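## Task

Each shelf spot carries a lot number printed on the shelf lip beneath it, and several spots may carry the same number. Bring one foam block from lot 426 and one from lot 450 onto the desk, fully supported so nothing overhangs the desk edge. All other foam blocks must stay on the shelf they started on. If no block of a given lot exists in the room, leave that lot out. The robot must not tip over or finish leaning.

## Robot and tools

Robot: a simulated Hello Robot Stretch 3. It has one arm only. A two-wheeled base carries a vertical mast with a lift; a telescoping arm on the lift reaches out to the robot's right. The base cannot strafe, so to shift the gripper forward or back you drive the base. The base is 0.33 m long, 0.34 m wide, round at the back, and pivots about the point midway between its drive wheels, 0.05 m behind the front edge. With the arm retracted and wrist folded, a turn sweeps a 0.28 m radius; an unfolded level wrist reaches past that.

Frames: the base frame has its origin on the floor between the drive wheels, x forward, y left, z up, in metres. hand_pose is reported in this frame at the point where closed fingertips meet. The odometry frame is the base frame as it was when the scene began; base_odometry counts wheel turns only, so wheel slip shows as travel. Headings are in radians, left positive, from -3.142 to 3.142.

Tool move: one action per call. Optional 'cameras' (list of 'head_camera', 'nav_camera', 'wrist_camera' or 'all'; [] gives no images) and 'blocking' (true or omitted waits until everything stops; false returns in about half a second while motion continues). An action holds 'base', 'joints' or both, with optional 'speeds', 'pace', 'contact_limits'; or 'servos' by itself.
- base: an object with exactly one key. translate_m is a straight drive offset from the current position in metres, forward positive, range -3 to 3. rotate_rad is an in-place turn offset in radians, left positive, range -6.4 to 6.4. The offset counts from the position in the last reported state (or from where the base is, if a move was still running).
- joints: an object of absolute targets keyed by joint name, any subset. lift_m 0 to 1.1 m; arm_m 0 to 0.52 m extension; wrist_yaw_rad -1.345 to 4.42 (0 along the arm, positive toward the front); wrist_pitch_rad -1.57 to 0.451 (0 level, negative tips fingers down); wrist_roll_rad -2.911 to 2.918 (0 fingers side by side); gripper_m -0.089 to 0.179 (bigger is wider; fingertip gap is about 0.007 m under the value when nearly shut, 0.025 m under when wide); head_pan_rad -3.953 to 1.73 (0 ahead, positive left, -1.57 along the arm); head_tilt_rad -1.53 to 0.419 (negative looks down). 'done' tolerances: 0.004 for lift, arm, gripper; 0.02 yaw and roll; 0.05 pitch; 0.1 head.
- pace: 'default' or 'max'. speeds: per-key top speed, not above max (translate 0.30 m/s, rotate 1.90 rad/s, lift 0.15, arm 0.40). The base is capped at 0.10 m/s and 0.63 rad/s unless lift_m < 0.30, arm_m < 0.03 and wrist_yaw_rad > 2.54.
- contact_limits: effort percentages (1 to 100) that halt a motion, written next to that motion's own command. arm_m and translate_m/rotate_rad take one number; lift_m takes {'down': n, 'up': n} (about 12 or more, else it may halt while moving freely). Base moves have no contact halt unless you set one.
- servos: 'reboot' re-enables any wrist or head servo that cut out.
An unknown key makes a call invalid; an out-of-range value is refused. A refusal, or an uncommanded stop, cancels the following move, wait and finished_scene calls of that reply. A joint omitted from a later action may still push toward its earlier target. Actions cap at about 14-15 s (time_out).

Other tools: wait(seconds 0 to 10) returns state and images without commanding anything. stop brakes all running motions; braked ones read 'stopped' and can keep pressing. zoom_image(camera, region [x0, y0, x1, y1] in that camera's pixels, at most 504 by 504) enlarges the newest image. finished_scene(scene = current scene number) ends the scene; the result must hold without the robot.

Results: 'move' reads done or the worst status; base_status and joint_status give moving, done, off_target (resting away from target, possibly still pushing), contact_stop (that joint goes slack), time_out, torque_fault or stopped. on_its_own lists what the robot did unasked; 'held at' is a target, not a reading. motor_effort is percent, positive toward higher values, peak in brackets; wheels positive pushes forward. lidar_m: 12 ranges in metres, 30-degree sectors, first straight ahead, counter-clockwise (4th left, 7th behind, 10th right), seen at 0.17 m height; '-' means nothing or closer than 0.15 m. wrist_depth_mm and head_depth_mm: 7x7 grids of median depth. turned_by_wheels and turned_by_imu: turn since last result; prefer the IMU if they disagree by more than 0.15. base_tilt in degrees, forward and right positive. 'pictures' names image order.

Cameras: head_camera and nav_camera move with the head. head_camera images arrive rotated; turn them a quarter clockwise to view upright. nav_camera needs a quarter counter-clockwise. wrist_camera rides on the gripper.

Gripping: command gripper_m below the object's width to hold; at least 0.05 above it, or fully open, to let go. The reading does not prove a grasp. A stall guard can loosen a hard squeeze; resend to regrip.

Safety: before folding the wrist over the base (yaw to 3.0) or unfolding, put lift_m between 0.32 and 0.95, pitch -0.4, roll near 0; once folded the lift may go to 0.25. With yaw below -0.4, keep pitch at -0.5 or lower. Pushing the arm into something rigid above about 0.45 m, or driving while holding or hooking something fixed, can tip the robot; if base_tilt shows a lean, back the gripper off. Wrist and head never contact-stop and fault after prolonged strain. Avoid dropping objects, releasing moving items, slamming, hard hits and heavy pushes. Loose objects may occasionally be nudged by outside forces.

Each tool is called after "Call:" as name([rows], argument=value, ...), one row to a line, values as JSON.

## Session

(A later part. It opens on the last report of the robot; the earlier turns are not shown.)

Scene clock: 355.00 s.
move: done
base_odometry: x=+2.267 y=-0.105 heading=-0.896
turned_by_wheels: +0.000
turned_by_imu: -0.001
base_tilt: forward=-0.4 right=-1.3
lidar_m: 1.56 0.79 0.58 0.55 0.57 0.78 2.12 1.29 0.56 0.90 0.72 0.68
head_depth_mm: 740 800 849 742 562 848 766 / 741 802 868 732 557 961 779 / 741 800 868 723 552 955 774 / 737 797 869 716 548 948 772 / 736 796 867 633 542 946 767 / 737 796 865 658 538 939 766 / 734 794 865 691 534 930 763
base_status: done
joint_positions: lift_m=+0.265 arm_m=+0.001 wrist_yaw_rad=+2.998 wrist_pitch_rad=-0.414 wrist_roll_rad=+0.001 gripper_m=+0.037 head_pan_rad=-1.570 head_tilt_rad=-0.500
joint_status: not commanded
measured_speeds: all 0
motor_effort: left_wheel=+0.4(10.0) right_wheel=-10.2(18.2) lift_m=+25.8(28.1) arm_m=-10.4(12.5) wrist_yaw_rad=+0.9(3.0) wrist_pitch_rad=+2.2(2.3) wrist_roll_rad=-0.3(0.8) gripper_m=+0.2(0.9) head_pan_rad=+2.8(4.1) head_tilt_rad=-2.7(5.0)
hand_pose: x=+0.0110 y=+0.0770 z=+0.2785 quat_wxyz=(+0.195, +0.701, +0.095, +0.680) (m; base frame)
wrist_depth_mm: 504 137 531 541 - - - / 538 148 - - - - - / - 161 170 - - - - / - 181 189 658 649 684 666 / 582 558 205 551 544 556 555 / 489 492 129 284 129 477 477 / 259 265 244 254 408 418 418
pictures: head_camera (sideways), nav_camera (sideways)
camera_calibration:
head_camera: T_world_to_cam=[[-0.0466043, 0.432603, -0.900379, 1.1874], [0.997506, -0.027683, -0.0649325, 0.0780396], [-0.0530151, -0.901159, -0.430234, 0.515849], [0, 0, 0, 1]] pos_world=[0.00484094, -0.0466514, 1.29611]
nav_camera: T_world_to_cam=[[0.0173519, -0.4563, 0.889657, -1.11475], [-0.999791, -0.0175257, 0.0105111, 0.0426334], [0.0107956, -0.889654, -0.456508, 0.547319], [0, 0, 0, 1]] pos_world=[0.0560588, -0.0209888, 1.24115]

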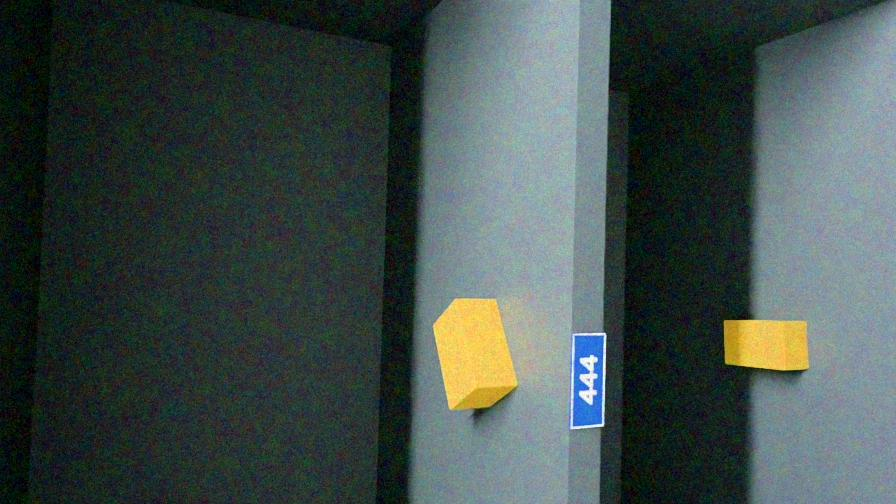

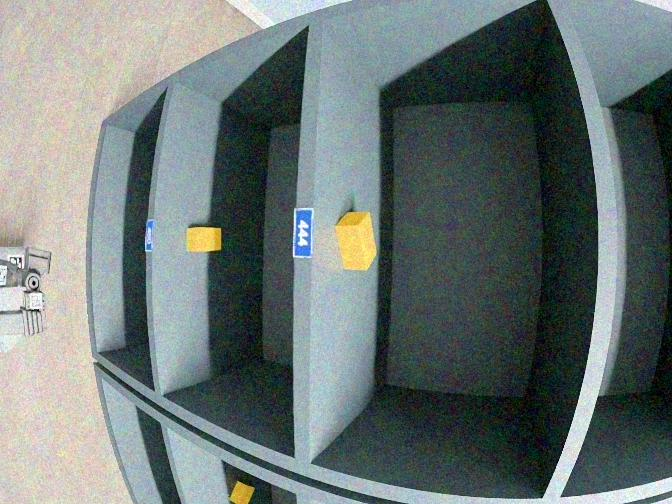

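Call:
zoom_image(camera="nav_camera", region=[120, 210, 180, 260])

Call:
move(base={"translate_m":-0.55}, joints={"head_tilt_rad":-0.6}, pace="max", cameras=["nav_camera","head_camera"])

Scaled by 8.400 from the camera's 672x504 image, which has a finer 792x594 frame.

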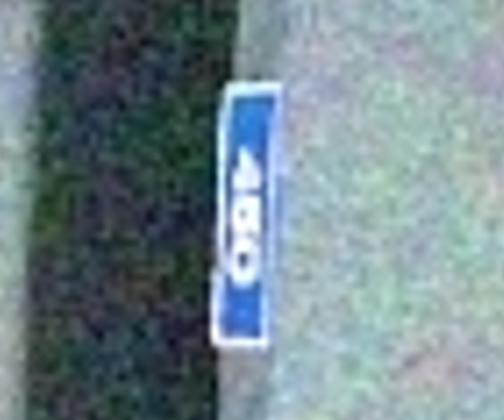

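Scene clock: 364.10 s.
move: done
base_odometry: x=+1.924 y=+0.325 heading=-0.896
turned_by_wheels: +0.000
turned_by_imu: +0.000
base_tilt: forward=-0.3 right=-1.2
lidar_m: 2.11 0.79 0.57 0.55 0.57 0.77 2.12 0.85 0.94 0.47 0.47 1.15
head_depth_mm: 741 811 860 602 1067 887 1098 / 738 810 859 597 1060 883 1092 / 736 811 860 592 1059 874 1082 / 736 808 856 587 1050 869 1075 / 733 798 814 579 1006 864 1050 / 515 530 546 523 582 683 790 / 360 391 434 490 563 674 791
base_status: done
joint_positions: lift_m=+0.265 arm_m=+0.001 wrist_yaw_rad=+2.998 wrist_pitch_rad=-0.414 wrist_roll_rad=+0.001 gripper_m=+0.037 head_pan_rad=-1.570 head_tilt_rad=-0.601
joint_status: all done
measured_speeds: all 0
motor_effort: left_wheel=-4.3(10.9) right_wheel=-3.6(18.6) lift_m=+28.5(29.8) arm_m=-7.7(9.4) wrist_yaw_rad=+1.9(2.7) wrist_pitch_rad=+2.2(2.3) wrist_roll_rad=-0.4(0.7) gripper_m=+0.4(0.8) head_pan_rad=+3.4(3.9) head_tilt_rad=-4.2(5.9)
hand_pose: x=+0.0110 y=+0.0770 z=+0.2785 quat_wxyz=(+0.195, +0.701, +0.095, +0.680) (m; base frame)
wrist_depth_mm: 504 137 531 534 - - - / 542 147 - - - - - / - 162 171 - - - - / - 182 189 664 652 669 673 / 584 562 206 546 546 561 552 / 496 490 128 282 129 476 476 / 259 263 243 254 408 417 416
pictures: head_camera (sideways), nav_camera (sideways)
camera_calibration:
head_camera: T_world_to_cam=[[-0.0467782, 0.520462, -0.852603, 1.12506], [0.997503, -0.0208739, -0.0674704, 0.0813396], [-0.0529129, -0.85363, -0.518186, 0.630258], [0, 0, 0, 1]] pos_world=[0.0048407, -0.0458465, 1.29131]
nav_camera: T_world_to_cam=[[0.0175706, -0.543066, 0.839506, -1.04941], [-0.999786, -0.0186915, 0.00883386, 0.0448224], [0.0108942, -0.839482, -0.543279, 0.660183], [0, 0, 0, 1]] pos_world=[0.0560593, -0.0148482, 1.23925]

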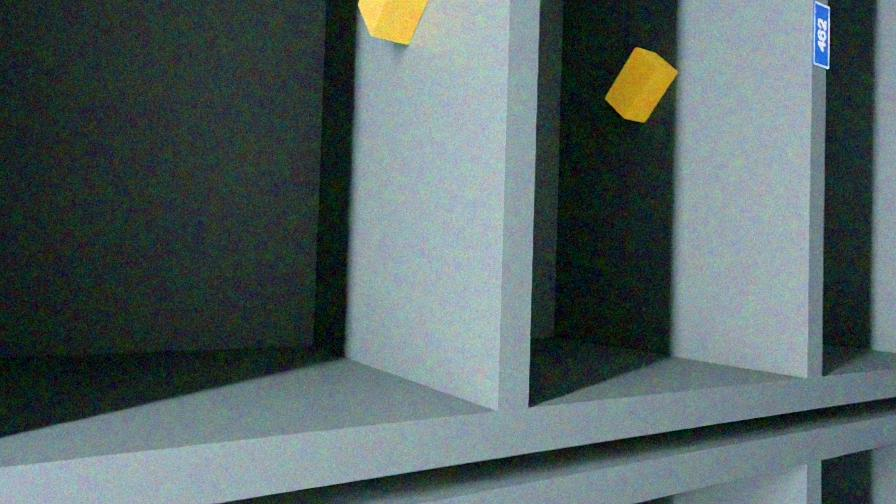

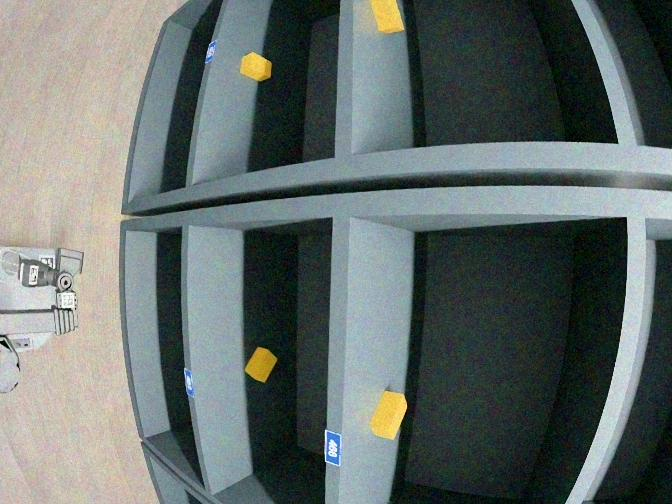

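Call:
zoom_image(camera="nav_camera", region=[310, 420, 360, 475])

Call:
zoom_image(camera="nav_camera", region=[170, 360, 210, 405])

Call:
move(base={"translate_m":-0.55}, pace="max", cameras=["nav_camera","head_camera"])

Scaled by 9.164 from the camera's 672x504 image, which has a finer 792x594 frame.

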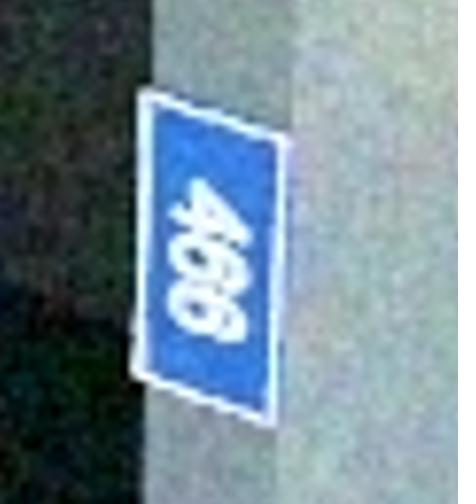

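Scaled by 11.200 from the camera's 672x504 image, which has a finer 792x594 frame.

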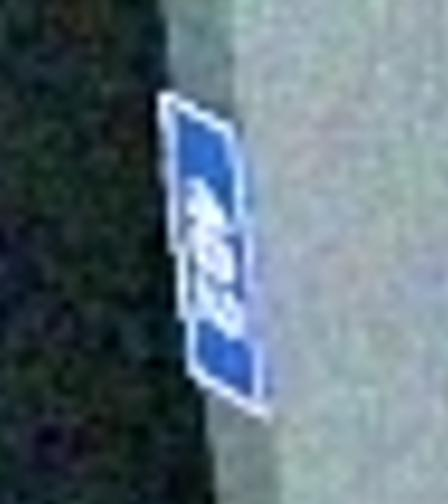

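Scene clock: 376.63 s.
move: done
base_odometry: x=+1.580 y=+0.755 heading=-0.896
turned_by_wheels: +0.000
turned_by_imu: -0.001
base_tilt: forward=-0.4 right=-1.1
lidar_m: 2.19 0.78 0.57 0.55 0.57 0.77 2.09 1.20 0.49 0.64 0.94 0.81
head_depth_mm: 489 478 469 499 573 685 1096 / 714 696 679 568 638 689 787 / 739 813 863 591 983 853 833 / 739 812 858 585 1050 869 1079 / 737 811 860 578 1039 863 1075 / 736 809 859 574 1034 857 1070 / 738 806 844 567 1029 853 1071
base_status: done
joint_positions: lift_m=+0.265 arm_m=+0.001 wrist_yaw_rad=+2.998 wrist_pitch_rad=-0.414 wrist_roll_rad=+0.001 gripper_m=+0.037 head_pan_rad=-1.570 head_tilt_rad=-0.601
joint_status: not commanded
measured_speeds: all 0
motor_effort: left_wheel=-3.8(13.1) right_wheel=-4.4(18.4) lift_m=+29.3(29.5) arm_m=-4.7(6.9) wrist_yaw_rad=+1.5(3.0) wrist_pitch_rad=+2.2(2.3) wrist_roll_rad=-0.3(0.7) gripper_m=-0.1(0.8) head_pan_rad=+2.4(3.7) head_tilt_rad=-1.6(3.4)
hand_pose: x=+0.0110 y=+0.0770 z=+0.2785 quat_wxyz=(+0.195, +0.701, +0.095, +0.680) (m; base frame)
wrist_depth_mm: 504 137 525 540 547 - - / 541 147 - - - - - / - 161 171 - - - - / - 182 188 655 664 672 666 / 585 557 205 549 545 560 554 / 495 491 129 283 128 481 471 / 259 264 243 254 408 420 417
pictures: head_camera (sideways), nav_camera (sideways)
camera_calibration:
head_camera: T_world_to_cam=[[-0.0467782, 0.520462, -0.852603, 1.12506], [0.997503, -0.0208739, -0.0674704, 0.0813396], [-0.0529129, -0.85363, -0.518186, 0.630258], [0, 0, 0, 1]] pos_world=[0.0048407, -0.0458465, 1.29131]
nav_camera: T_world_to_cam=[[0.0175706, -0.543066, 0.839506, -1.04941], [-0.999786, -0.0186915, 0.00883386, 0.0448224], [0.0108942, -0.839482, -0.543279, 0.660183], [0, 0, 0, 1]] pos_world=[0.0560593, -0.0148482, 1.23925]

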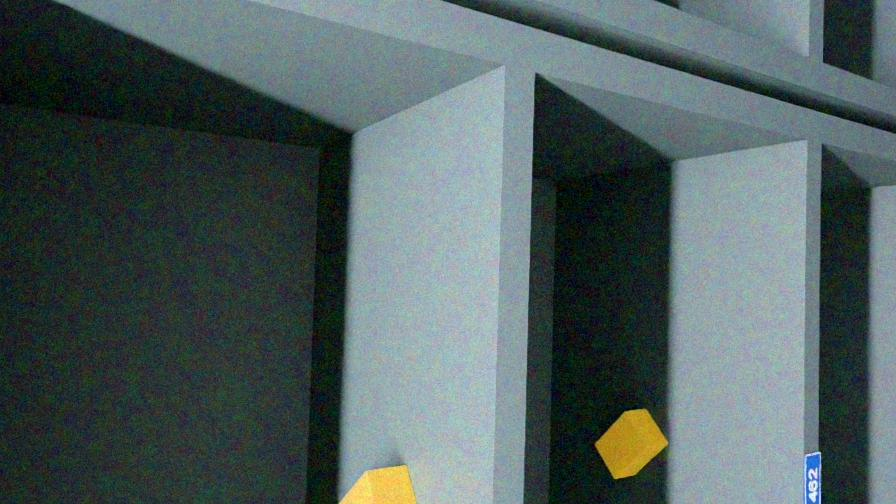

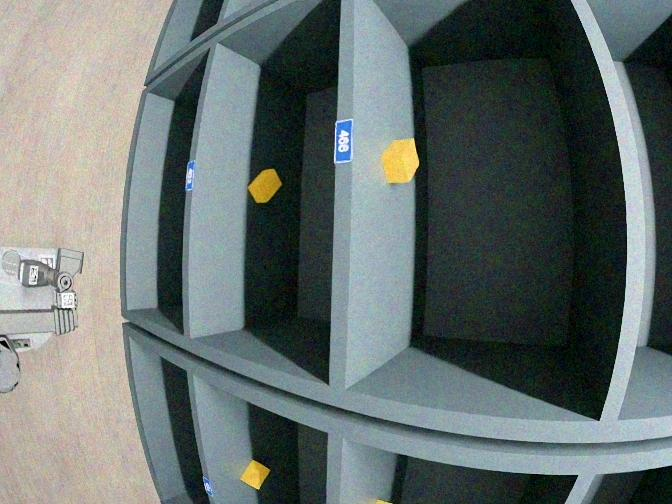

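Call:
move(base={"translate_m":0.95}, joints={"head_tilt_rad":-0.65}, pace="max", cameras=["nav_camera","head_camera"])

Scene clock: 391.90 s.
move: done
base_odometry: x=+2.173 y=+0.013 heading=-0.896
turned_by_wheels: +0.000
turned_by_imu: +0.001
base_tilt: forward=-0.3 right=-1.3
lidar_m: 1.71 0.79 0.58 0.55 0.57 0.78 2.10 1.20 0.49 0.68 0.93 0.80
head_depth_mm: 512 502 492 515 591 713 1117 / 715 730 700 547 676 728 870 / 735 813 782 544 1001 842 1058 / 733 815 773 562 1030 838 1102 / 734 813 759 556 1021 835 1095 / 732 812 752 550 1014 826 1092 / 732 809 739 547 1011 820 1089
base_status: done
joint_positions: lift_m=+0.265 arm_m=+0.001 wrist_yaw_rad=+2.998 wrist_pitch_rad=-0.414 wrist_roll_rad=+0.001 gripper_m=+0.037 head_pan_rad=-1.570 head_tilt_rad=-0.650
joint_status: all done
measured_speeds: all 0
motor_effort: left_wheel=+6.1(15.6) right_wheel=+1.3(11.4) lift_m=+26.1(29.9) arm_m=-2.0(4.2) wrist_yaw_rad=+0.7(2.6) wrist_pitch_rad=+2.2(2.3) wrist_roll_rad=-0.4(0.7) gripper_m=+0.7(0.9) head_pan_rad=+2.1(3.2) head_tilt_rad=-5.7(6.2)
hand_pose: x=+0.0110 y=+0.0770 z=+0.2785 quat_wxyz=(+0.195, +0.701, +0.095, +0.680) (m; base frame)
wrist_depth_mm: 512 137 534 545 - - - / 542 147 - - - - - / - 162 170 - - - - / - 181 189 663 655 673 670 / 582 558 206 546 541 562 558 / 492 489 128 283 129 479 472 / 258 264 243 255 408 418 416
pictures: head_camera (sideways), nav_camera (sideways)
camera_calibration:
head_camera: T_world_to_cam=[[-0.0468177, 0.562013, -0.825802, 1.09009], [0.997496, -0.0175711, -0.0685099, 0.0826843], [-0.0530137, -0.826942, -0.559783, 0.684388], [0, 0, 0, 1]] pos_world=[0.00484029, -0.0452431, 1.28897]
nav_camera: T_world_to_cam=[[0.0175779, -0.583884, 0.811647, -1.01303], [-0.999787, -0.0190283, 0.00796393, 0.0459614], [0.0107942, -0.811614, -0.584094, 0.71334], [0, 0, 0, 1]] pos_world=[0.0560587, -0.0116618, 1.23852]

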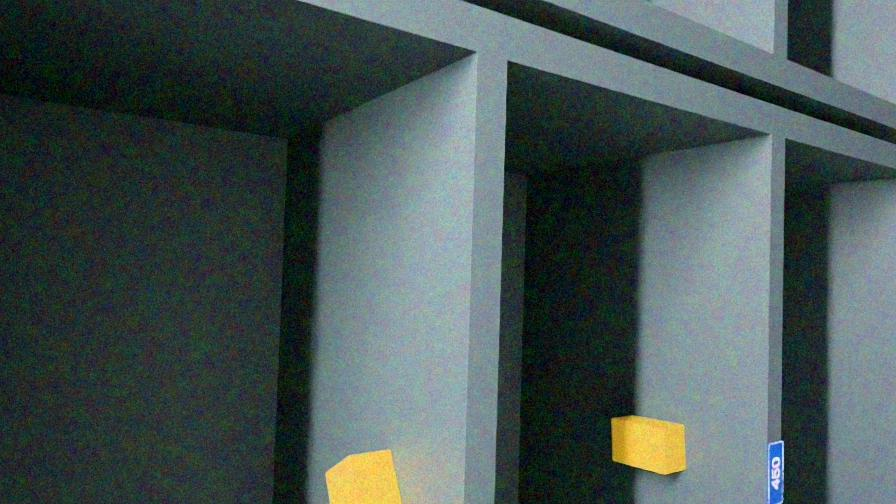

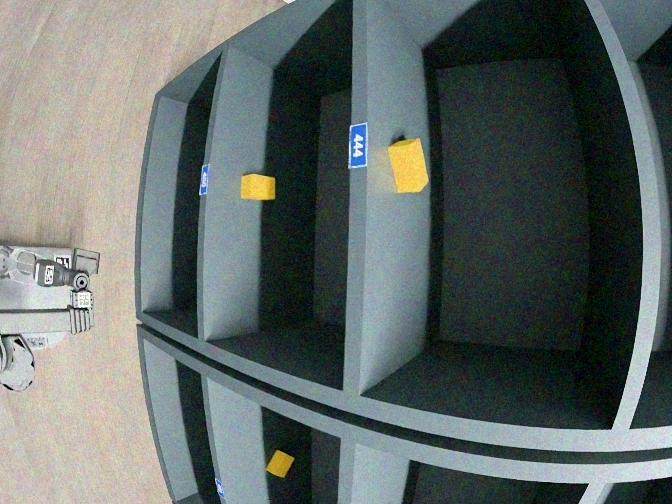

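Call:
move(base={"translate_m":0.225}, joints={"lift_m":0.6}, pace="max", cameras=[])

Call:
move(joints={"wrist_yaw_rad":0.0}, pace="max", cameras=["head_camera"])

Call:
move(joints={"wrist_pitch_rad":-0.2,"gripper_m":0.179}, pace="max", cameras=["wrist_camera"])

Scene clock: 410.90 s.
move: done
base_odometry: x=+2.314 y=-0.163 heading=-0.896
turned_by_wheels: +0.000
turned_by_imu: +0.000
base_tilt: forward=-0.4 right=-1.2
lidar_m: 1.49 0.79 0.58 0.56 0.57 0.78 2.12 0.65 0.60 0.90 0.63 0.64
head_depth_mm: 735 814 802 553 993 853 1012 / 736 815 793 548 1045 845 1111 / 734 815 784 543 1039 840 1107 / 733 810 769 538 1033 837 1104 / 734 812 764 555 1024 830 1100 / 733 811 753 550 1015 831 1094 / 731 810 741 545 1005 823 1086
base_status: done
joint_positions: lift_m=+0.600 arm_m=+0.001 wrist_yaw_rad=+2.998 wrist_pitch_rad=-0.415 wrist_roll_rad=+0.001 gripper_m=+0.037 head_pan_rad=-1.570 head_tilt_rad=-0.650
joint_status: all done
measured_speeds: all 0
motor_effort: left_wheel=-0.8(15.6) right_wheel=+3.7(10.6) lift_m=+26.6(32.1) arm_m=+0.4(1.3) wrist_yaw_rad=+1.5(2.9) wrist_pitch_rad=+2.3(2.4) wrist_roll_rad=-0.4(0.6) gripper_m=+0.5(0.8) head_pan_rad=+1.5(2.6) head_tilt_rad=-5.0(6.0)
hand_pose: x=+0.0110 y=+0.0770 z=+0.6134 quat_wxyz=(+0.195, +0.701, +0.096, +0.680) (m; base frame)
wrist_depth_mm: 510 137 530 540 - - - / - 148 - - - - - / - 161 170 - - - - / - 178 188 - - - - / - - 201 152 152 - - / - - 129 825 129 901 864 / 777 782 263 764 743 758 751
pictures: none
No camera images: "cameras" was empty.

Scene clock: 412.73 s.
move: done
base_odometry: x=+2.314 y=-0.163 heading=-0.896
turned_by_wheels: +0.000
turned_by_imu: +0.000
base_tilt: forward=-0.2 right=-1.2
lidar_m: 1.49 0.79 0.58 0.55 0.57 0.78 2.13 0.65 0.60 0.90 0.63 0.64
head_depth_mm: 735 811 804 552 993 852 1016 / 734 815 793 549 1044 850 1111 / 734 815 780 543 1035 840 1113 / 733 814 771 538 1031 835 766 / 733 811 762 535 1023 829 1098 / 733 812 753 551 1015 828 1095 / 731 811 740 546 1010 823 1088
base_status: not commanded
joint_positions: lift_m=+0.600 arm_m=+0.001 wrist_yaw_rad=+0.003 wrist_pitch_rad=-0.415 wrist_roll_rad=+0.001 gripper_m=+0.037 head_pan_rad=-1.570 head_tilt_rad=-0.650
joint_status: all done
measured_speeds: all 0
motor_effort: left_wheel=-0.9(1.4) right_wheel=+4.1(4.7) lift_m=+22.7(26.6) arm_m=+1.4(1.7) wrist_yaw_rad=-3.0(9.0) wrist_pitch_rad=+2.3(2.3) wrist_roll_rad=-0.3(0.7) gripper_m=-0.1(0.7) head_pan_rad=+2.1(2.6) head_tilt_rad=-4.5(5.8)
hand_pose: x=-0.0208 y=-0.3704 z=+0.6134 quat_wxyz=(+0.692, +0.147, -0.692, -0.145) (m; base frame)
wrist_depth_mm: - - - - - - - / - - - - - - - / - - - - - - - / - - - - 319 327 327 / 303 300 296 287 284 283 281 / - 810 126 - 129 717 - / - - 108 - - 676 -
pictures: head_camera (sideways)
camera_calibration:
head_camera: T_world_to_cam=[[-0.0468143, 0.562081, -0.825757, 1.09003], [0.997496, -0.0175655, -0.0685073, 0.0826811], [-0.0530114, -0.826896, -0.559851, 0.684478], [0, 0, 0, 1]] pos_world=[0.00484031, -0.0452428, 1.28897]

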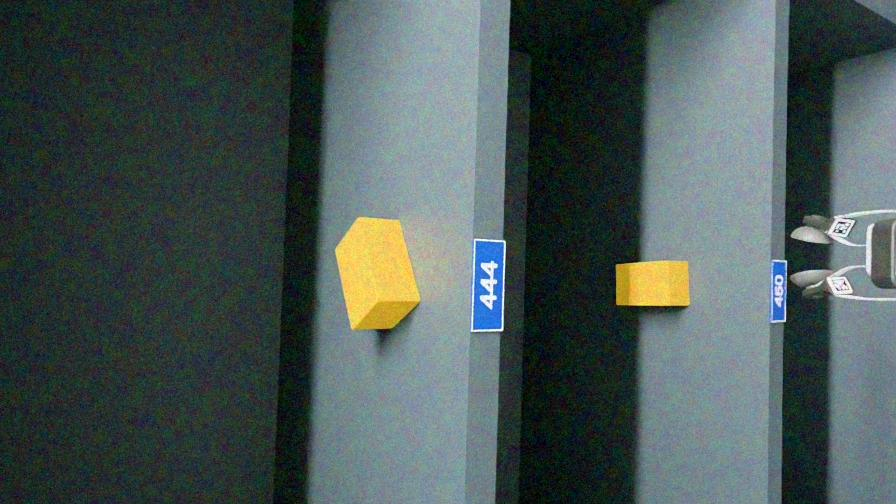

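Scene clock: 414.70 s.
move: done
base_odometry: x=+2.314 y=-0.163 heading=-0.896
turned_by_wheels: +0.000
turned_by_imu: +0.000
base_tilt: forward=-0.3 right=-1.2
lidar_m: 1.49 0.79 0.58 0.55 0.57 0.78 2.13 0.65 0.60 0.90 0.63 0.64
head_depth_mm: 734 813 805 553 989 853 1009 / 732 814 793 548 1046 844 1114 / 734 811 781 543 1043 842 1084 / 732 812 772 537 1036 836 1101 / 734 811 760 535 1018 832 1072 / 730 812 751 551 1018 832 1097 / 731 807 742 545 1009 823 1090
base_status: not commanded
joint_positions: lift_m=+0.600 arm_m=+0.001 wrist_yaw_rad=+0.003 wrist_pitch_rad=-0.223 wrist_roll_rad=+0.001 gripper_m=+0.179 head_pan_rad=-1.570 head_tilt_rad=-0.650
joint_status: all done
measured_speeds: all 0
motor_effort: left_wheel=-0.6(1.1) right_wheel=+4.1(4.8) lift_m=+29.4(29.6) arm_m=+1.8(2.5) wrist_yaw_rad=-3.2(4.3) wrist_pitch_rad=+3.9(4.6) wrist_roll_rad=-0.3(0.8) gripper_m=+0.8(84.4) head_pan_rad=+1.6(2.4) head_tilt_rad=-4.9(6.3)
hand_pose: x=-0.0208 y=-0.3901 z=+0.6585 quat_wxyz=(+0.703, +0.080, -0.703, -0.078) (m; base frame)
wrist_depth_mm: - - - - - - 565 / - - - - - - - / - - - - - 640 - / 548 - - - - - 506 / - 142 - - - - - / - 140 313 313 311 308 - / - 290 284 280 280 277 105
pictures: wrist_camera
camera_calibration:
wrist_camera: T_world_to_cam=[[-0.998856, -0.0439181, -0.0188982, -0.0187322], [-0.00090638, 0.412587, -0.910918, 0.793231], [0.0478029, -0.909859, -0.412155, 0.0836519], [0, 0, 0, 1]] pos_world=[-0.0219906, -0.251988, 0.756691]

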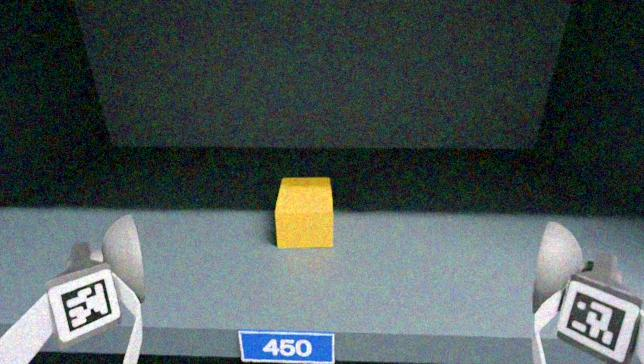

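Call:
move(base={"translate_m":0.029}, joints={"wrist_yaw_rad":0.05,"lift_m":0.525}, cameras=[])

Call:
move(joints={"arm_m":0.14}, cameras=["wrist_camera"])

Scene clock: 432.53 s.
move: done
base_odometry: x=+2.332 y=-0.186 heading=-0.896
turned_by_wheels: +0.000
turned_by_imu: +0.000
base_tilt: forward=-0.3 right=-1.3
lidar_m: 1.46 0.79 0.58 0.55 0.57 0.78 2.13 0.65 0.63 0.90 0.61 1.52
head_depth_mm: 735 815 803 552 1017 851 1075 / 733 815 793 547 1047 848 1117 / 734 812 780 542 1038 842 1083 / 733 809 771 538 1029 830 1105 / 731 811 761 555 1026 834 1074 / 732 809 751 551 1017 828 1089 / 732 809 743 546 1004 824 1087
base_status: done
joint_positions: lift_m=+0.525 arm_m=+0.001 wrist_yaw_rad=+0.047 wrist_pitch_rad=-0.222 wrist_roll_rad=+0.001 gripper_m=+0.179 head_pan_rad=-1.570 head_tilt_rad=-0.650
joint_status: all done
measured_speeds: all 0
motor_effort: left_wheel=+4.2(8.7) right_wheel=+6.3(10.2) lift_m=+25.7(27.1) arm_m=+3.6(4.5) wrist_yaw_rad=+1.4(4.9) wrist_pitch_rad=+3.6(3.9) wrist_roll_rad=-0.3(0.7) gripper_m=+0.8(1.1) head_pan_rad=+1.6(2.1) head_tilt_rad=-4.2(5.1)
hand_pose: x=-0.0099 y=-0.3899 z=+0.5838 quat_wxyz=(+0.704, +0.095, -0.701, -0.062) (m; base frame)
wrist_depth_mm: - - - - - - 561 / - - - - - - 590 / - - - - - - - / - - - - - 312 328 / 271 259 270 269 267 267 265 / - 140 260 - 244 244 231 / - 685 - - - - 105
pictures: none
No camera images: "cameras" was empty.

Scene clock: 434.80 s.
move: done
base_odometry: x=+2.332 y=-0.186 heading=-0.896
turned_by_wheels: +0.000
turned_by_imu: +0.000
base_tilt: forward=-0.3 right=-1.1
lidar_m: 1.46 0.79 0.58 0.55 0.57 0.78 2.13 0.65 0.62 0.90 0.61 1.52
head_depth_mm: 733 816 802 551 1024 852 1069 / 735 811 792 548 1043 847 1091 / 733 812 784 543 1040 842 518 / 733 810 772 537 1034 829 584 / 730 811 760 554 1025 833 1097 / 732 813 753 550 1016 827 1097 / 731 805 741 545 1015 820 1088
base_status: not commanded
joint_positions: lift_m=+0.525 arm_m=+0.140 wrist_yaw_rad=+0.047 wrist_pitch_rad=-0.222 wrist_roll_rad=+0.001 gripper_m=+0.179 head_pan_rad=-1.570 head_tilt_rad=-0.650
joint_status: all done
measured_speeds: all 0
motor_effort: left_wheel=+3.9(4.3) right_wheel=+6.9(6.9) lift_m=+26.9(29.7) arm_m=+12.3(14.9) wrist_yaw_rad=+1.3(3.0) wrist_pitch_rad=+3.6(3.8) wrist_roll_rad=-0.4(0.7) gripper_m=+0.7(1.3) head_pan_rad=+1.6(2.1) head_tilt_rad=-4.5(5.2)
hand_pose: x=-0.0099 y=-0.5294 z=+0.5838 quat_wxyz=(+0.704, +0.095, -0.701, -0.062) (m; base frame)
wrist_depth_mm: - - - - - - - / - - - - - - - / - - - - - - - / - - - - - 328 328 / 270 256 270 - 266 267 264 / 118 200 215 214 213 212 211 / 169 174 179 179 178 178 107
pictures: wrist_camera
camera_calibration:
wrist_camera: T_world_to_cam=[[-0.995931, -0.088142, -0.0187729, -0.0389603], [-0.0191803, 0.410856, -0.911498, 0.782006], [0.0880543, -0.907429, -0.410875, -0.073442], [0, 0, 0, 1]] pos_world=[-0.0173358, -0.39137, 0.68189]

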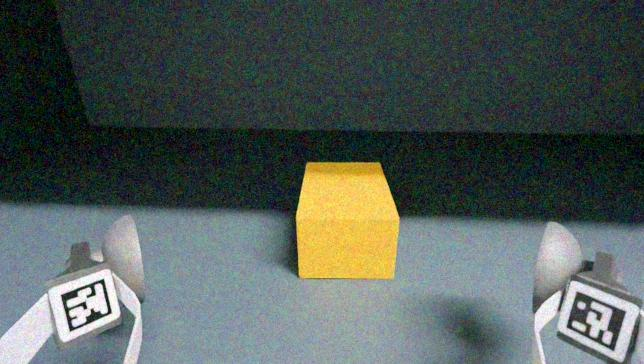

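Call:
move(joints={"arm_m":0.232}, cameras=[])

Call:
move(joints={"lift_m":0.513}, cameras=["wrist_camera"])

Call:
move(joints={"gripper_m":0.055}, cameras=[])

Call:
move(joints={"gripper_m":0.035}, cameras=[])

Call:
move(joints={"lift_m":0.575}, cameras=["wrist_camera"])

Scene clock: 446.70 s.
move: done
base_odometry: x=+2.332 y=-0.186 heading=-0.896
turned_by_wheels: +0.000
turned_by_imu: +0.000
base_tilt: forward=-0.3 right=-1.1
lidar_m: 1.46 0.79 0.58 0.55 0.58 0.78 2.13 0.65 0.63 0.90 0.61 1.52
head_depth_mm: 735 814 804 552 1018 851 1070 / 733 811 793 548 1042 846 1090 / 735 813 782 541 1036 842 581 / 733 812 772 538 1030 678 1057 / 732 809 759 555 1022 812 1097 / 732 812 750 551 1014 824 1097 / 733 810 742 544 1007 823 1087
base_status: not commanded
joint_positions: lift_m=+0.525 arm_m=+0.232 wrist_yaw_rad=+0.047 wrist_pitch_rad=-0.222 wrist_roll_rad=+0.001 gripper_m=+0.179 head_pan_rad=-1.570 head_tilt_rad=-0.650
joint_status: all done
measured_speeds: all 0
motor_effort: left_wheel=+4.4(4.4) right_wheel=+6.4(7.0) lift_m=+24.5(24.7) arm_m=+12.3(14.4) wrist_yaw_rad=+2.2(2.8) wrist_pitch_rad=+3.6(3.7) wrist_roll_rad=-0.4(0.7) gripper_m=+0.5(1.2) head_pan_rad=+1.5(1.8) head_tilt_rad=-4.6(4.7)
hand_pose: x=-0.0099 y=-0.6214 z=+0.5838 quat_wxyz=(+0.704, +0.095, -0.701, -0.062) (m; base frame)
wrist_depth_mm: - 398 395 387 381 373 368 / - - - - 393 391 386 / - - - - - - 399 / - - - - 312 328 327 / 271 257 268 168 264 264 276 / 118 199 214 148 205 212 211 / 169 174 174 124 132 177 107
pictures: none
No camera images: "cameras" was empty.

Scene clock: 447.47 s.
move: done
base_odometry: x=+2.332 y=-0.186 heading=-0.896
turned_by_wheels: +0.000
turned_by_imu: +0.000
base_tilt: forward=-0.3 right=-1.2
lidar_m: 1.46 0.79 0.58 0.55 0.57 0.78 2.14 0.65 0.62 0.90 0.61 1.52
head_depth_mm: 737 813 803 553 1022 851 1068 / 734 812 792 548 1051 847 1095 / 734 817 781 542 1037 840 580 / 733 812 773 537 1029 686 1054 / 731 811 760 555 1020 829 1093 / 730 808 749 551 1013 829 1091 / 731 809 739 546 1012 819 1094
base_status: not commanded
joint_positions: lift_m=+0.513 arm_m=+0.232 wrist_yaw_rad=+0.047 wrist_pitch_rad=-0.222 wrist_roll_rad=+0.001 gripper_m=+0.179 head_pan_rad=-1.570 head_tilt_rad=-0.650
joint_status: all done
measured_speeds: all 0
motor_effort: left_wheel=+3.9(4.3) right_wheel=+6.1(6.8) lift_m=+24.3(25.3) arm_m=+12.4(12.8) wrist_yaw_rad=+1.3(3.3) wrist_pitch_rad=+3.6(3.7) wrist_roll_rad=-0.3(0.6) gripper_m=+0.6(1.1) head_pan_rad=+1.4(1.6) head_tilt_rad=-4.5(4.8)
hand_pose: x=-0.0099 y=-0.6214 z=+0.5718 quat_wxyz=(+0.704, +0.095, -0.701, -0.062) (m; base frame)
wrist_depth_mm: - 397 391 388 378 372 365 / - - - - 394 392 383 / - - - - - - 399 / 310 309 308 324 305 304 300 / 248 235 245 156 232 244 241 / - 183 190 136 181 188 194 / - 164 159 117 117 163 105
pictures: wrist_camera
camera_calibration:
wrist_camera: T_world_to_cam=[[-0.995931, -0.088142, -0.0187729, -0.0472947], [-0.0191803, 0.410856, -0.911498, 0.808867], [0.0880543, -0.907429, -0.410875, -0.161856], [0, 0, 0, 1]] pos_world=[-0.0173358, -0.48337, 0.66989]

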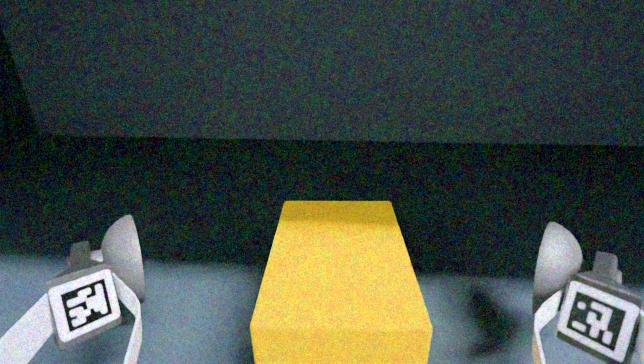

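Scene clock: 449.23 s.
move: done
base_odometry: x=+2.332 y=-0.186 heading=-0.896
turned_by_wheels: +0.000
turned_by_imu: +0.000
base_tilt: forward=-0.4 right=-1.3
lidar_m: 1.46 0.80 0.58 0.56 0.58 0.78 2.13 0.65 0.62 0.90 0.61 1.52
head_depth_mm: 734 814 806 553 1022 853 1072 / 734 814 793 548 1045 847 1090 / 732 814 782 543 1040 842 581 / 731 810 772 537 1031 684 1061 / 731 810 759 556 1026 830 1097 / 731 809 750 551 1019 830 1095 / 732 812 742 547 1008 822 1087
base_status: not commanded
joint_positions: lift_m=+0.513 arm_m=+0.232 wrist_yaw_rad=+0.047 wrist_pitch_rad=-0.210 wrist_roll_rad=+0.001 gripper_m=+0.055 head_pan_rad=-1.570 head_tilt_rad=-0.650
joint_status: all done
measured_speeds: all 0
motor_effort: left_wheel=+3.6(4.3) right_wheel=+5.8(6.8) lift_m=+27.2(28.0) arm_m=+9.8(12.2) wrist_yaw_rad=+1.0(3.0) wrist_pitch_rad=+1.4(3.7) wrist_roll_rad=-0.3(0.7) gripper_m=-4.2(83.4) head_pan_rad=+0.8(1.7) head_tilt_rad=-4.3(4.8)
hand_pose: x=-0.0099 y=-0.6223 z=+0.5747 quat_wxyz=(+0.705, +0.091, -0.701, -0.058) (m; base frame)
wrist_depth_mm: - 402 397 388 378 373 366 / - - - - 396 392 389 / - - - - - - 400 / 320 320 319 317 314 313 311 / 255 254 161 161 161 250 249 / 204 204 129 141 129 201 199 / 169 111 157 117 123 156 166
pictures: none
No camera images: "cameras" was empty.

Scene clock: 449.97 s.
move: done
base_odometry: x=+2.332 y=-0.186 heading=-0.896
turned_by_wheels: +0.000
turned_by_imu: +0.000
base_tilt: forward=-0.3 right=-1.2
lidar_m: 1.46 0.80 0.58 0.56 0.57 0.78 2.13 0.65 0.62 0.90 0.61 1.52
head_depth_mm: 735 815 803 553 1018 857 1069 / 734 812 791 548 1045 848 1091 / 733 810 782 542 1037 844 573 / 734 813 772 538 1026 684 1057 / 730 811 762 556 1019 834 1095 / 732 808 751 551 1016 828 1088 / 731 809 741 546 1012 822 1090
base_status: not commanded
joint_positions: lift_m=+0.513 arm_m=+0.232 wrist_yaw_rad=+0.047 wrist_pitch_rad=-0.210 wrist_roll_rad=+0.001 gripper_m=+0.035 head_pan_rad=-1.570 head_tilt_rad=-0.650
joint_status: all done
measured_speeds: all 0
motor_effort: left_wheel=+4.1(4.1) right_wheel=+6.1(6.4) lift_m=+27.1(28.4) arm_m=+9.5(10.3) wrist_yaw_rad=+0.8(3.8) wrist_pitch_rad=+1.3(1.5) wrist_roll_rad=-0.3(0.6) gripper_m=-9.7(77.4) head_pan_rad=+0.7(1.4) head_tilt_rad=-3.8(4.5)
hand_pose: x=-0.0099 y=-0.6223 z=+0.5748 quat_wxyz=(+0.705, +0.091, -0.701, -0.058) (m; base frame)
wrist_depth_mm: - 395 396 391 378 372 366 / - - - - 401 392 388 / - - - - - - 400 / 323 321 320 317 313 313 313 / 256 255 159 161 161 252 250 / 204 211 128 140 126 200 200 / 175 163 157 117 120 156 167
pictures: none
No camera images: "cameras" was empty.

Scene clock: 451.37 s.
move: done
base_odometry: x=+2.332 y=-0.186 heading=-0.896
turned_by_wheels: +0.000
turned_by_imu: +0.000
base_tilt: forward=-0.4 right=-1.3
lidar_m: 1.46 0.79 0.58 0.56 0.58 0.78 2.13 0.65 0.62 0.90 0.61 1.52
head_depth_mm: 733 813 804 553 1020 852 1066 / 734 811 793 547 1043 849 774 / 733 812 783 542 1036 561 551 / 732 811 773 537 1029 642 1078 / 732 811 761 555 1019 831 1095 / 730 809 751 550 1017 828 1089 / 731 809 740 545 1014 824 1084
base_status: not commanded
joint_positions: lift_m=+0.575 arm_m=+0.232 wrist_yaw_rad=+0.047 wrist_pitch_rad=-0.216 wrist_roll_rad=+0.001 gripper_m=+0.035 head_pan_rad=-1.570 head_tilt_rad=-0.650
joint_status: all done
measured_speeds: all 0
motor_effort: left_wheel=+3.9(4.1) right_wheel=+6.0(6.6) lift_m=+29.4(33.0) arm_m=+8.6(9.7) wrist_yaw_rad=+2.1(2.7) wrist_pitch_rad=+2.5(2.6) wrist_roll_rad=-0.3(0.7) gripper_m=-8.9(10.0) head_pan_rad=+0.9(1.3) head_tilt_rad=-3.5(4.7)
hand_pose: x=-0.0099 y=-0.6218 z=+0.6353 quat_wxyz=(+0.705, +0.093, -0.701, -0.060) (m; base frame)
wrist_depth_mm: - 397 396 388 379 372 364 / - - - - 395 393 383 / - - - - - - 404 / - - - - - - - / - - 153 160 153 - - / 292 291 128 141 127 288 287 / 243 228 128 119 122 233 238
pictures: wrist_camera
camera_calibration:
wrist_camera: T_world_to_cam=[[-0.995919, -0.088317, -0.018597, -0.0463238], [-0.0188822, 0.405381, -0.913953, 0.865034], [0.0882564, -0.909872, -0.405394, -0.141233], [0, 0, 0, 1]] pos_world=[-0.0173363, -0.483263, 0.732484]

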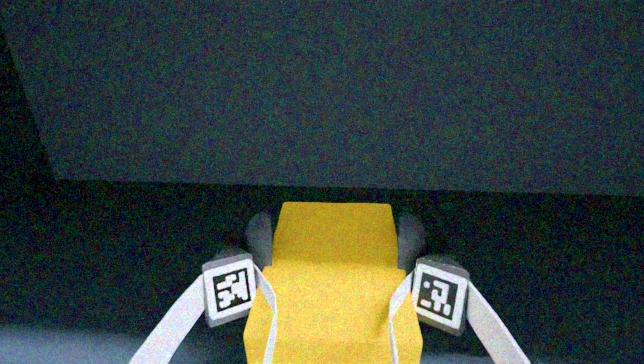

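Call:
move(joints={"arm_m":0.0}, pace="max", cameras=[])

Call:
move(joints={"wrist_yaw_rad":1.57}, cameras=[])

Call:
move(base={"translate_m":0.9}, joints={"lift_m":0.87}, pace="max", cameras=["nav_camera"])

Call:
move(base={"rotate_rad":-1.571}, pace="max", cameras=[])

Call:
move(base={"translate_m":1.35}, pace="max", cameras=["nav_camera"])

Scene clock: 474.23 s.
move: done
base_odometry: x=+2.332 y=-0.186 heading=-0.896
turned_by_wheels: +0.000
turned_by_imu: +0.000
base_tilt: forward=-0.3 right=-1.1
lidar_m: 1.46 0.79 0.57 0.56 0.58 0.78 2.13 0.65 0.62 0.90 0.61 1.52
head_depth_mm: 734 814 802 553 1018 855 1071 / 734 815 789 548 1046 847 1116 / 734 813 785 542 1040 840 1109 / 732 813 770 538 1029 839 633 / 732 811 761 555 1026 831 1075 / 731 811 753 551 1019 828 1095 / 732 807 743 546 1009 826 1089
base_status: not commanded
joint_positions: lift_m=+0.575 arm_m=+0.001 wrist_yaw_rad=+0.047 wrist_pitch_rad=-0.217 wrist_roll_rad=+0.001 gripper_m=+0.035 head_pan_rad=-1.570 head_tilt_rad=-0.650
joint_status: all done
measured_speeds: all 0
motor_effort: left_wheel=+3.9(4.2) right_wheel=+5.7(6.8) lift_m=+25.0(29.7) arm_m=-11.8(13.7) wrist_yaw_rad=+2.6(3.0) wrist_pitch_rad=+2.7(2.7) wrist_roll_rad=-0.4(0.7) gripper_m=-9.2(9.6) head_pan_rad=+0.8(1.2) head_tilt_rad=-3.8(4.3)
hand_pose: x=-0.0099 y=-0.3903 z=+0.6350 quat_wxyz=(+0.705, +0.093, -0.701, -0.060) (m; base frame)
wrist_depth_mm: - - - - - - 565 / - - - - - - 587 / - - - - - - 614 / - - - - - - - / - - 153 160 153 - - / 294 292 128 141 127 288 286 / - 98 116 119 119 257 255
pictures: none
No camera images: "cameras" was empty.

Scene clock: 476.00 s.
move: done
base_odometry: x=+2.332 y=-0.186 heading=-0.896
turned_by_wheels: +0.000
turned_by_imu: +0.000
base_tilt: forward=-0.3 right=-1.2
lidar_m: 1.46 0.80 0.58 0.56 0.57 0.78 2.12 0.65 0.63 0.90 0.61 1.52
head_depth_mm: 735 815 802 554 1014 851 1068 / 734 816 791 547 1041 846 1112 / 731 812 781 542 1033 841 1110 / 733 809 771 538 1030 836 1103 / 733 811 762 553 1021 832 1091 / 732 812 749 551 1016 826 1095 / 730 811 740 545 1009 822 1089
base_status: not commanded
joint_positions: lift_m=+0.575 arm_m=+0.001 wrist_yaw_rad=+1.567 wrist_pitch_rad=-0.217 wrist_roll_rad=+0.001 gripper_m=+0.035 head_pan_rad=-1.570 head_tilt_rad=-0.650
joint_status: all done
measured_speeds: all 0
motor_effort: left_wheel=+3.6(4.3) right_wheel=+6.7(6.8) lift_m=+27.9(27.9) arm_m=-8.5(12.0) wrist_yaw_rad=+2.7(6.2) wrist_pitch_rad=+2.7(2.8) wrist_roll_rad=-0.2(0.8) gripper_m=-9.1(9.7) head_pan_rad=+0.3(1.1) head_tilt_rad=-3.1(4.3)
hand_pose: x=+0.2237 y=-0.1466 z=+0.6350 quat_wxyz=(+0.552, +0.550, -0.444, +0.442) (m; base frame)
wrist_depth_mm: - - - - - - - / - - - - - - - / - - - - - - - / - - - - - - - / - - 159 160 160 - 385 / - - 128 141 127 - 392 / 854 835 123 119 119 848 -
pictures: none
No camera images: "cameras" was empty.

Scene clock: 485.97 s.
move: done
base_odometry: x=+2.894 y=-0.889 heading=-0.897
turned_by_wheels: +0.000
turned_by_imu: +0.000
base_tilt: forward=-0.2 right=-1.3
lidar_m: 0.57 0.59 0.58 0.56 0.58 0.79 2.16 0.64 0.64 2.27 0.81 0.59
head_depth_mm: 2632 2822 3149 2322 1171 1164 - / 2657 2880 3124 2317 1763 1509 - / 2637 2890 3119 2318 1755 1471 - / 2638 2914 3103 2264 1741 1460 - / 2653 2900 3097 2225 1727 1406 1219 / 2506 2619 2668 2220 1713 1416 1242 / 1673 1695 1730 1755 1634 1405 -
base_status: done
joint_positions: lift_m=+0.870 arm_m=+0.001 wrist_yaw_rad=+1.567 wrist_pitch_rad=-0.218 wrist_roll_rad=+0.001 gripper_m=+0.035 head_pan_rad=-1.570 head_tilt_rad=-0.650
joint_status: all done
measured_speeds: all 0
motor_effort: left_wheel=+2.6(11.6) right_wheel=+7.0(10.8) lift_m=+24.7(32.9) arm_m=+5.5(9.3) wrist_yaw_rad=+2.9(4.5) wrist_pitch_rad=+2.8(3.0) wrist_roll_rad=-0.3(0.7) gripper_m=-8.9(9.8) head_pan_rad=-0.3(1.2) head_tilt_rad=-3.2(4.3)
hand_pose: x=+0.2236 y=-0.1465 z=+0.9298 quat_wxyz=(+0.552, +0.551, -0.444, +0.441) (m; base frame)
wrist_depth_mm: - - - - - - - / - - - - - - - / - - - - - - - / - - - - - - - / - - 153 160 153 - - / - - 128 141 127 - - / - - 116 119 118 - -
pictures: nav_camera (sideways)
camera_calibration:
nav_camera: T_world_to_cam=[[0.0175775, -0.583997, 0.811565, -1.01293], [-0.999787, -0.0190291, 0.007961, 0.0459651], [0.0107942, -0.811533, -0.584207, 0.713481], [0, 0, 0, 1]] pos_world=[0.0560587, -0.0116613, 1.23852]

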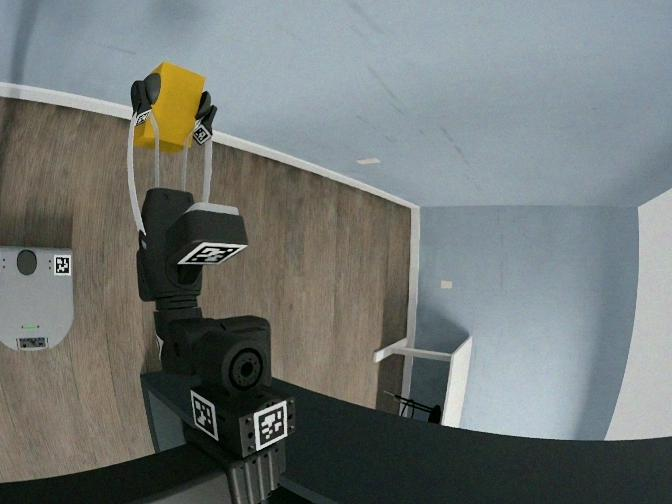

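Scene clock: 489.40 s.
move: done
base_odometry: x=+2.894 y=-0.889 heading=-2.467
turned_by_wheels: -1.571
turned_by_imu: -1.546
base_tilt: forward=-0.2 right=-1.1
lidar_m: 2.14 0.80 0.59 0.57 0.59 0.58 0.56 0.58 0.80 2.26 0.63 0.64
head_depth_mm: 1654 1606 1580 1526 1498 1443 - / 2468 2392 2286 2128 1774 1519 - / 3421 3760 3248 2272 1761 1469 - / 3456 3777 3235 2256 1746 1455 - / 3466 3724 3222 2248 1722 1407 1217 / 1910 2125 2331 2136 1728 1400 1241 / 1821 1283 1389 1447 1617 1354 -
base_status: done
joint_positions: lift_m=+0.870 arm_m=+0.001 wrist_yaw_rad=+1.567 wrist_pitch_rad=-0.218 wrist_roll_rad=+0.001 gripper_m=+0.035 head_pan_rad=-1.570 head_tilt_rad=-0.650
joint_status: not commanded
measured_speeds: all 0
motor_effort: left_wheel=+7.6(11.9) right_wheel=-9.6(13.8) lift_m=+25.2(25.5) arm_m=+2.9(7.8) wrist_yaw_rad=+1.9(3.2) wrist_pitch_rad=+2.8(2.9) wrist_roll_rad=-0.4(0.8) gripper_m=-9.1(10.0) head_pan_rad=-0.3(0.9) head_tilt_rad=-2.1(3.4)
hand_pose: x=+0.2236 y=-0.1465 z=+0.9298 quat_wxyz=(+0.552, +0.551, -0.443, +0.441) (m; base frame)
wrist_depth_mm: - - - - - - 375 / - - - - - - 377 / - - - - - - 374 / - - - - - - 379 / - - 159 160 156 - 395 / - - 128 142 127 - - / - - 119 119 118 - -
pictures: none
No camera images: "cameras" was empty.

Scene clock: 503.90 s.
move: time_out
base_odometry: x=+1.839 y=-1.732 heading=-2.467
turned_by_wheels: +0.000
turned_by_imu: +0.000
base_tilt: forward=-0.2 right=-1.3
lidar_m: 1.84 0.79 0.58 0.56 0.58 0.80 1.90 0.65 0.64 1.77 2.46 1.62
head_depth_mm: 1294 1270 1237 1207 1177 1157 - / 1940 1891 1821 1749 1655 1464 - / 3251 3382 2963 2277 1762 1471 - / 3357 3803 3232 2255 1749 1453 - / 3339 3629 3166 2261 1725 1403 1210 / 3398 3773 3148 2230 1722 1406 1236 / 3395 3700 3093 2197 1710 1399 -
base_status: translate_m time_out (by the wheels' count: +1.3503 of +1.3500)
joint_positions: lift_m=+0.870 arm_m=+0.001 wrist_yaw_rad=+1.567 wrist_pitch_rad=-0.218 wrist_roll_rad=+0.001 gripper_m=+0.035 head_pan_rad=-1.570 head_tilt_rad=-0.650
joint_status: not commanded
measured_speeds: all 0
motor_effort: left_wheel=+0.2(12.3) right_wheel=-0.6(10.3) lift_m=+27.1(27.2) arm_m=-11.3(13.0) wrist_yaw_rad=+1.1(3.4) wrist_pitch_rad=+2.7(3.0) wrist_roll_rad=-0.4(0.8) gripper_m=-9.2(9.8) head_pan_rad=-1.3(2.0) head_tilt_rad=-0.9(3.2)
hand_pose: x=+0.2236 y=-0.1465 z=+0.9298 quat_wxyz=(+0.552, +0.551, -0.443, +0.441) (m; base frame)
wrist_depth_mm: - - - - - - - / - - - - - - - / - - - - - - - / - - - - - - - / - - 160 160 159 - - / - - 128 141 127 - - / - - 119 119 119 - -
pictures: nav_camera (sideways)
camera_calibration:
nav_camera: T_world_to_cam=[[0.0175775, -0.583997, 0.811565, -1.01293], [-0.999787, -0.0190291, 0.007961, 0.0459651], [0.0107942, -0.811533, -0.584207, 0.713481], [0, 0, 0, 1]] pos_world=[0.0560587, -0.0116613, 1.23852]

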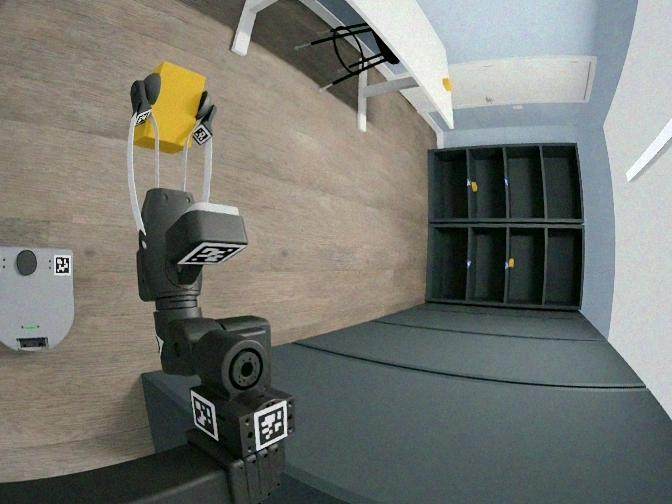

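Call:
move(base={"translate_m":1.32}, pace="max", cameras=[])

Call:
move(joints={"wrist_yaw_rad":0.0,"head_tilt_rad":-0.55}, pace="max", cameras=["head_camera","wrist_camera"])

Scene clock: 523.60 s.
move: done
base_odometry: x=+0.809 y=-2.556 heading=-2.467
turned_by_wheels: +0.000
turned_by_imu: +0.001
base_tilt: forward=-0.4 right=-1.2
lidar_m: 0.54 0.56 0.56 0.55 0.57 0.78 1.81 1.81 2.50 0.83 0.76 0.56
head_depth_mm: 3516 3761 3406 2327 1778 1493 - / 3320 3597 3334 1184 1667 1513 - / 3435 3673 1476 1026 1714 1463 - / 3406 3625 1454 1018 1686 1462 - / 3387 3675 1435 1008 1143 1336 1216 / 2147 2094 1418 994 1672 1361 1238 / 1502 1533 1380 987 1552 1357 -
base_status: done
joint_positions: lift_m=+0.870 arm_m=+0.001 wrist_yaw_rad=+1.567 wrist_pitch_rad=-0.218 wrist_roll_rad=+0.001 gripper_m=+0.035 head_pan_rad=-1.570 head_tilt_rad=-0.650
joint_status: not commanded
measured_speeds: all 0
motor_effort: left_wheel=+5.4(10.9) right_wheel=+3.8(11.2) lift_m=+29.1(29.4) arm_m=-9.6(11.7) wrist_yaw_rad=+0.5(3.2) wrist_pitch_rad=+2.8(3.0) wrist_roll_rad=-0.4(0.8) gripper_m=-9.3(9.8) head_pan_rad=-2.2(2.7) head_tilt_rad=-0.3(2.2)
hand_pose: x=+0.2236 y=-0.1465 z=+0.9298 quat_wxyz=(+0.552, +0.551, -0.443, +0.441) (m; base frame)
wrist_depth_mm: - - - - - - - / - - - - - - - / - - - - - - - / - - - - - - - / - - 153 160 153 - - / - - 128 141 127 - - / - - 117 119 118 - -
pictures: none
No camera images: "cameras" was empty.

Scene clock: 524.83 s.
move: done
base_odometry: x=+0.809 y=-2.556 heading=-2.467
turned_by_wheels: +0.000
turned_by_imu: +0.000
base_tilt: forward=-0.2 right=-1.2
lidar_m: 0.54 0.56 0.56 0.55 0.57 0.78 1.81 1.82 2.50 0.83 0.75 0.56
head_depth_mm: 3478 3757 3906 2753 1987 1554 1360 / 3334 3628 3789 2712 1759 1558 1372 / 3455 3719 2146 1216 956 463 302 / 3411 3727 1934 1207 909 448 282 / 3433 3779 1899 1194 944 1133 1237 / 2128 2283 1889 1176 976 1517 1253 / 1498 1533 1558 1168 972 1450 1249
base_status: not commanded
joint_positions: lift_m=+0.870 arm_m=+0.001 wrist_yaw_rad=+0.003 wrist_pitch_rad=-0.218 wrist_roll_rad=+0.001 gripper_m=+0.035 head_pan_rad=-1.570 head_tilt_rad=-0.550
joint_status: all done
measured_speeds: all 0
motor_effort: left_wheel=+5.8(5.9) right_wheel=+3.9(4.6) lift_m=+29.2(29.7) arm_m=-9.5(10.3) wrist_yaw_rad=-2.8(8.1) wrist_pitch_rad=+2.9(2.9) wrist_roll_rad=-0.3(0.7) gripper_m=-9.1(9.6) head_pan_rad=-1.9(3.0) head_tilt_rad=+3.1(6.5)
hand_pose: x=-0.0208 y=-0.3905 z=+0.9298 quat_wxyz=(+0.703, +0.078, -0.703, -0.076) (m; base frame)
wrist_depth_mm: - - - - - - - / - - - - - - - / - - - - - - - / - - - - 852 - - / - - 153 160 153 - - / - - 128 142 127 - - / - 98 119 119 118 - -
pictures: head_camera (sideways), wrist_camera
camera_calibration:
head_camera: T_world_to_cam=[[-0.0467463, 0.477075, -0.877619, 1.15763], [0.997504, -0.0242456, -0.0663119, 0.0798348], [-0.0529141, -0.878528, -0.474751, 0.573788], [0, 0, 0, 1]] pos_world=[0.00484079, -0.0462505, 1.29366]
wrist_camera: T_world_to_cam=[[-0.998861, -0.0439308, -0.0186189, -0.0139039], [-0.000900806, 0.407516, -0.913198, 1.04074], [0.047705, -0.912141, -0.407091, 0.189496], [0, 0, 0, 1]] pos_world=[-0.0219905, -0.251882, 1.02729]

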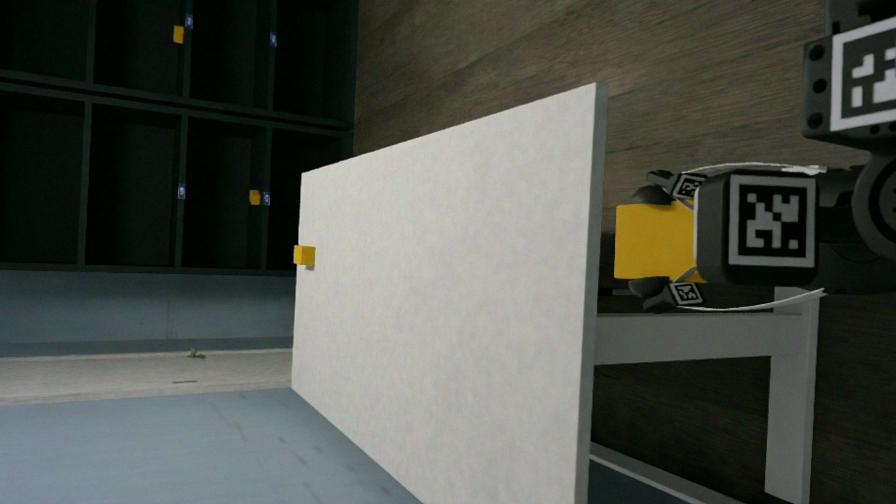

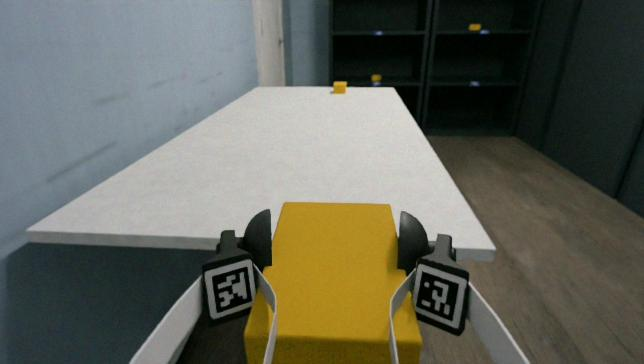

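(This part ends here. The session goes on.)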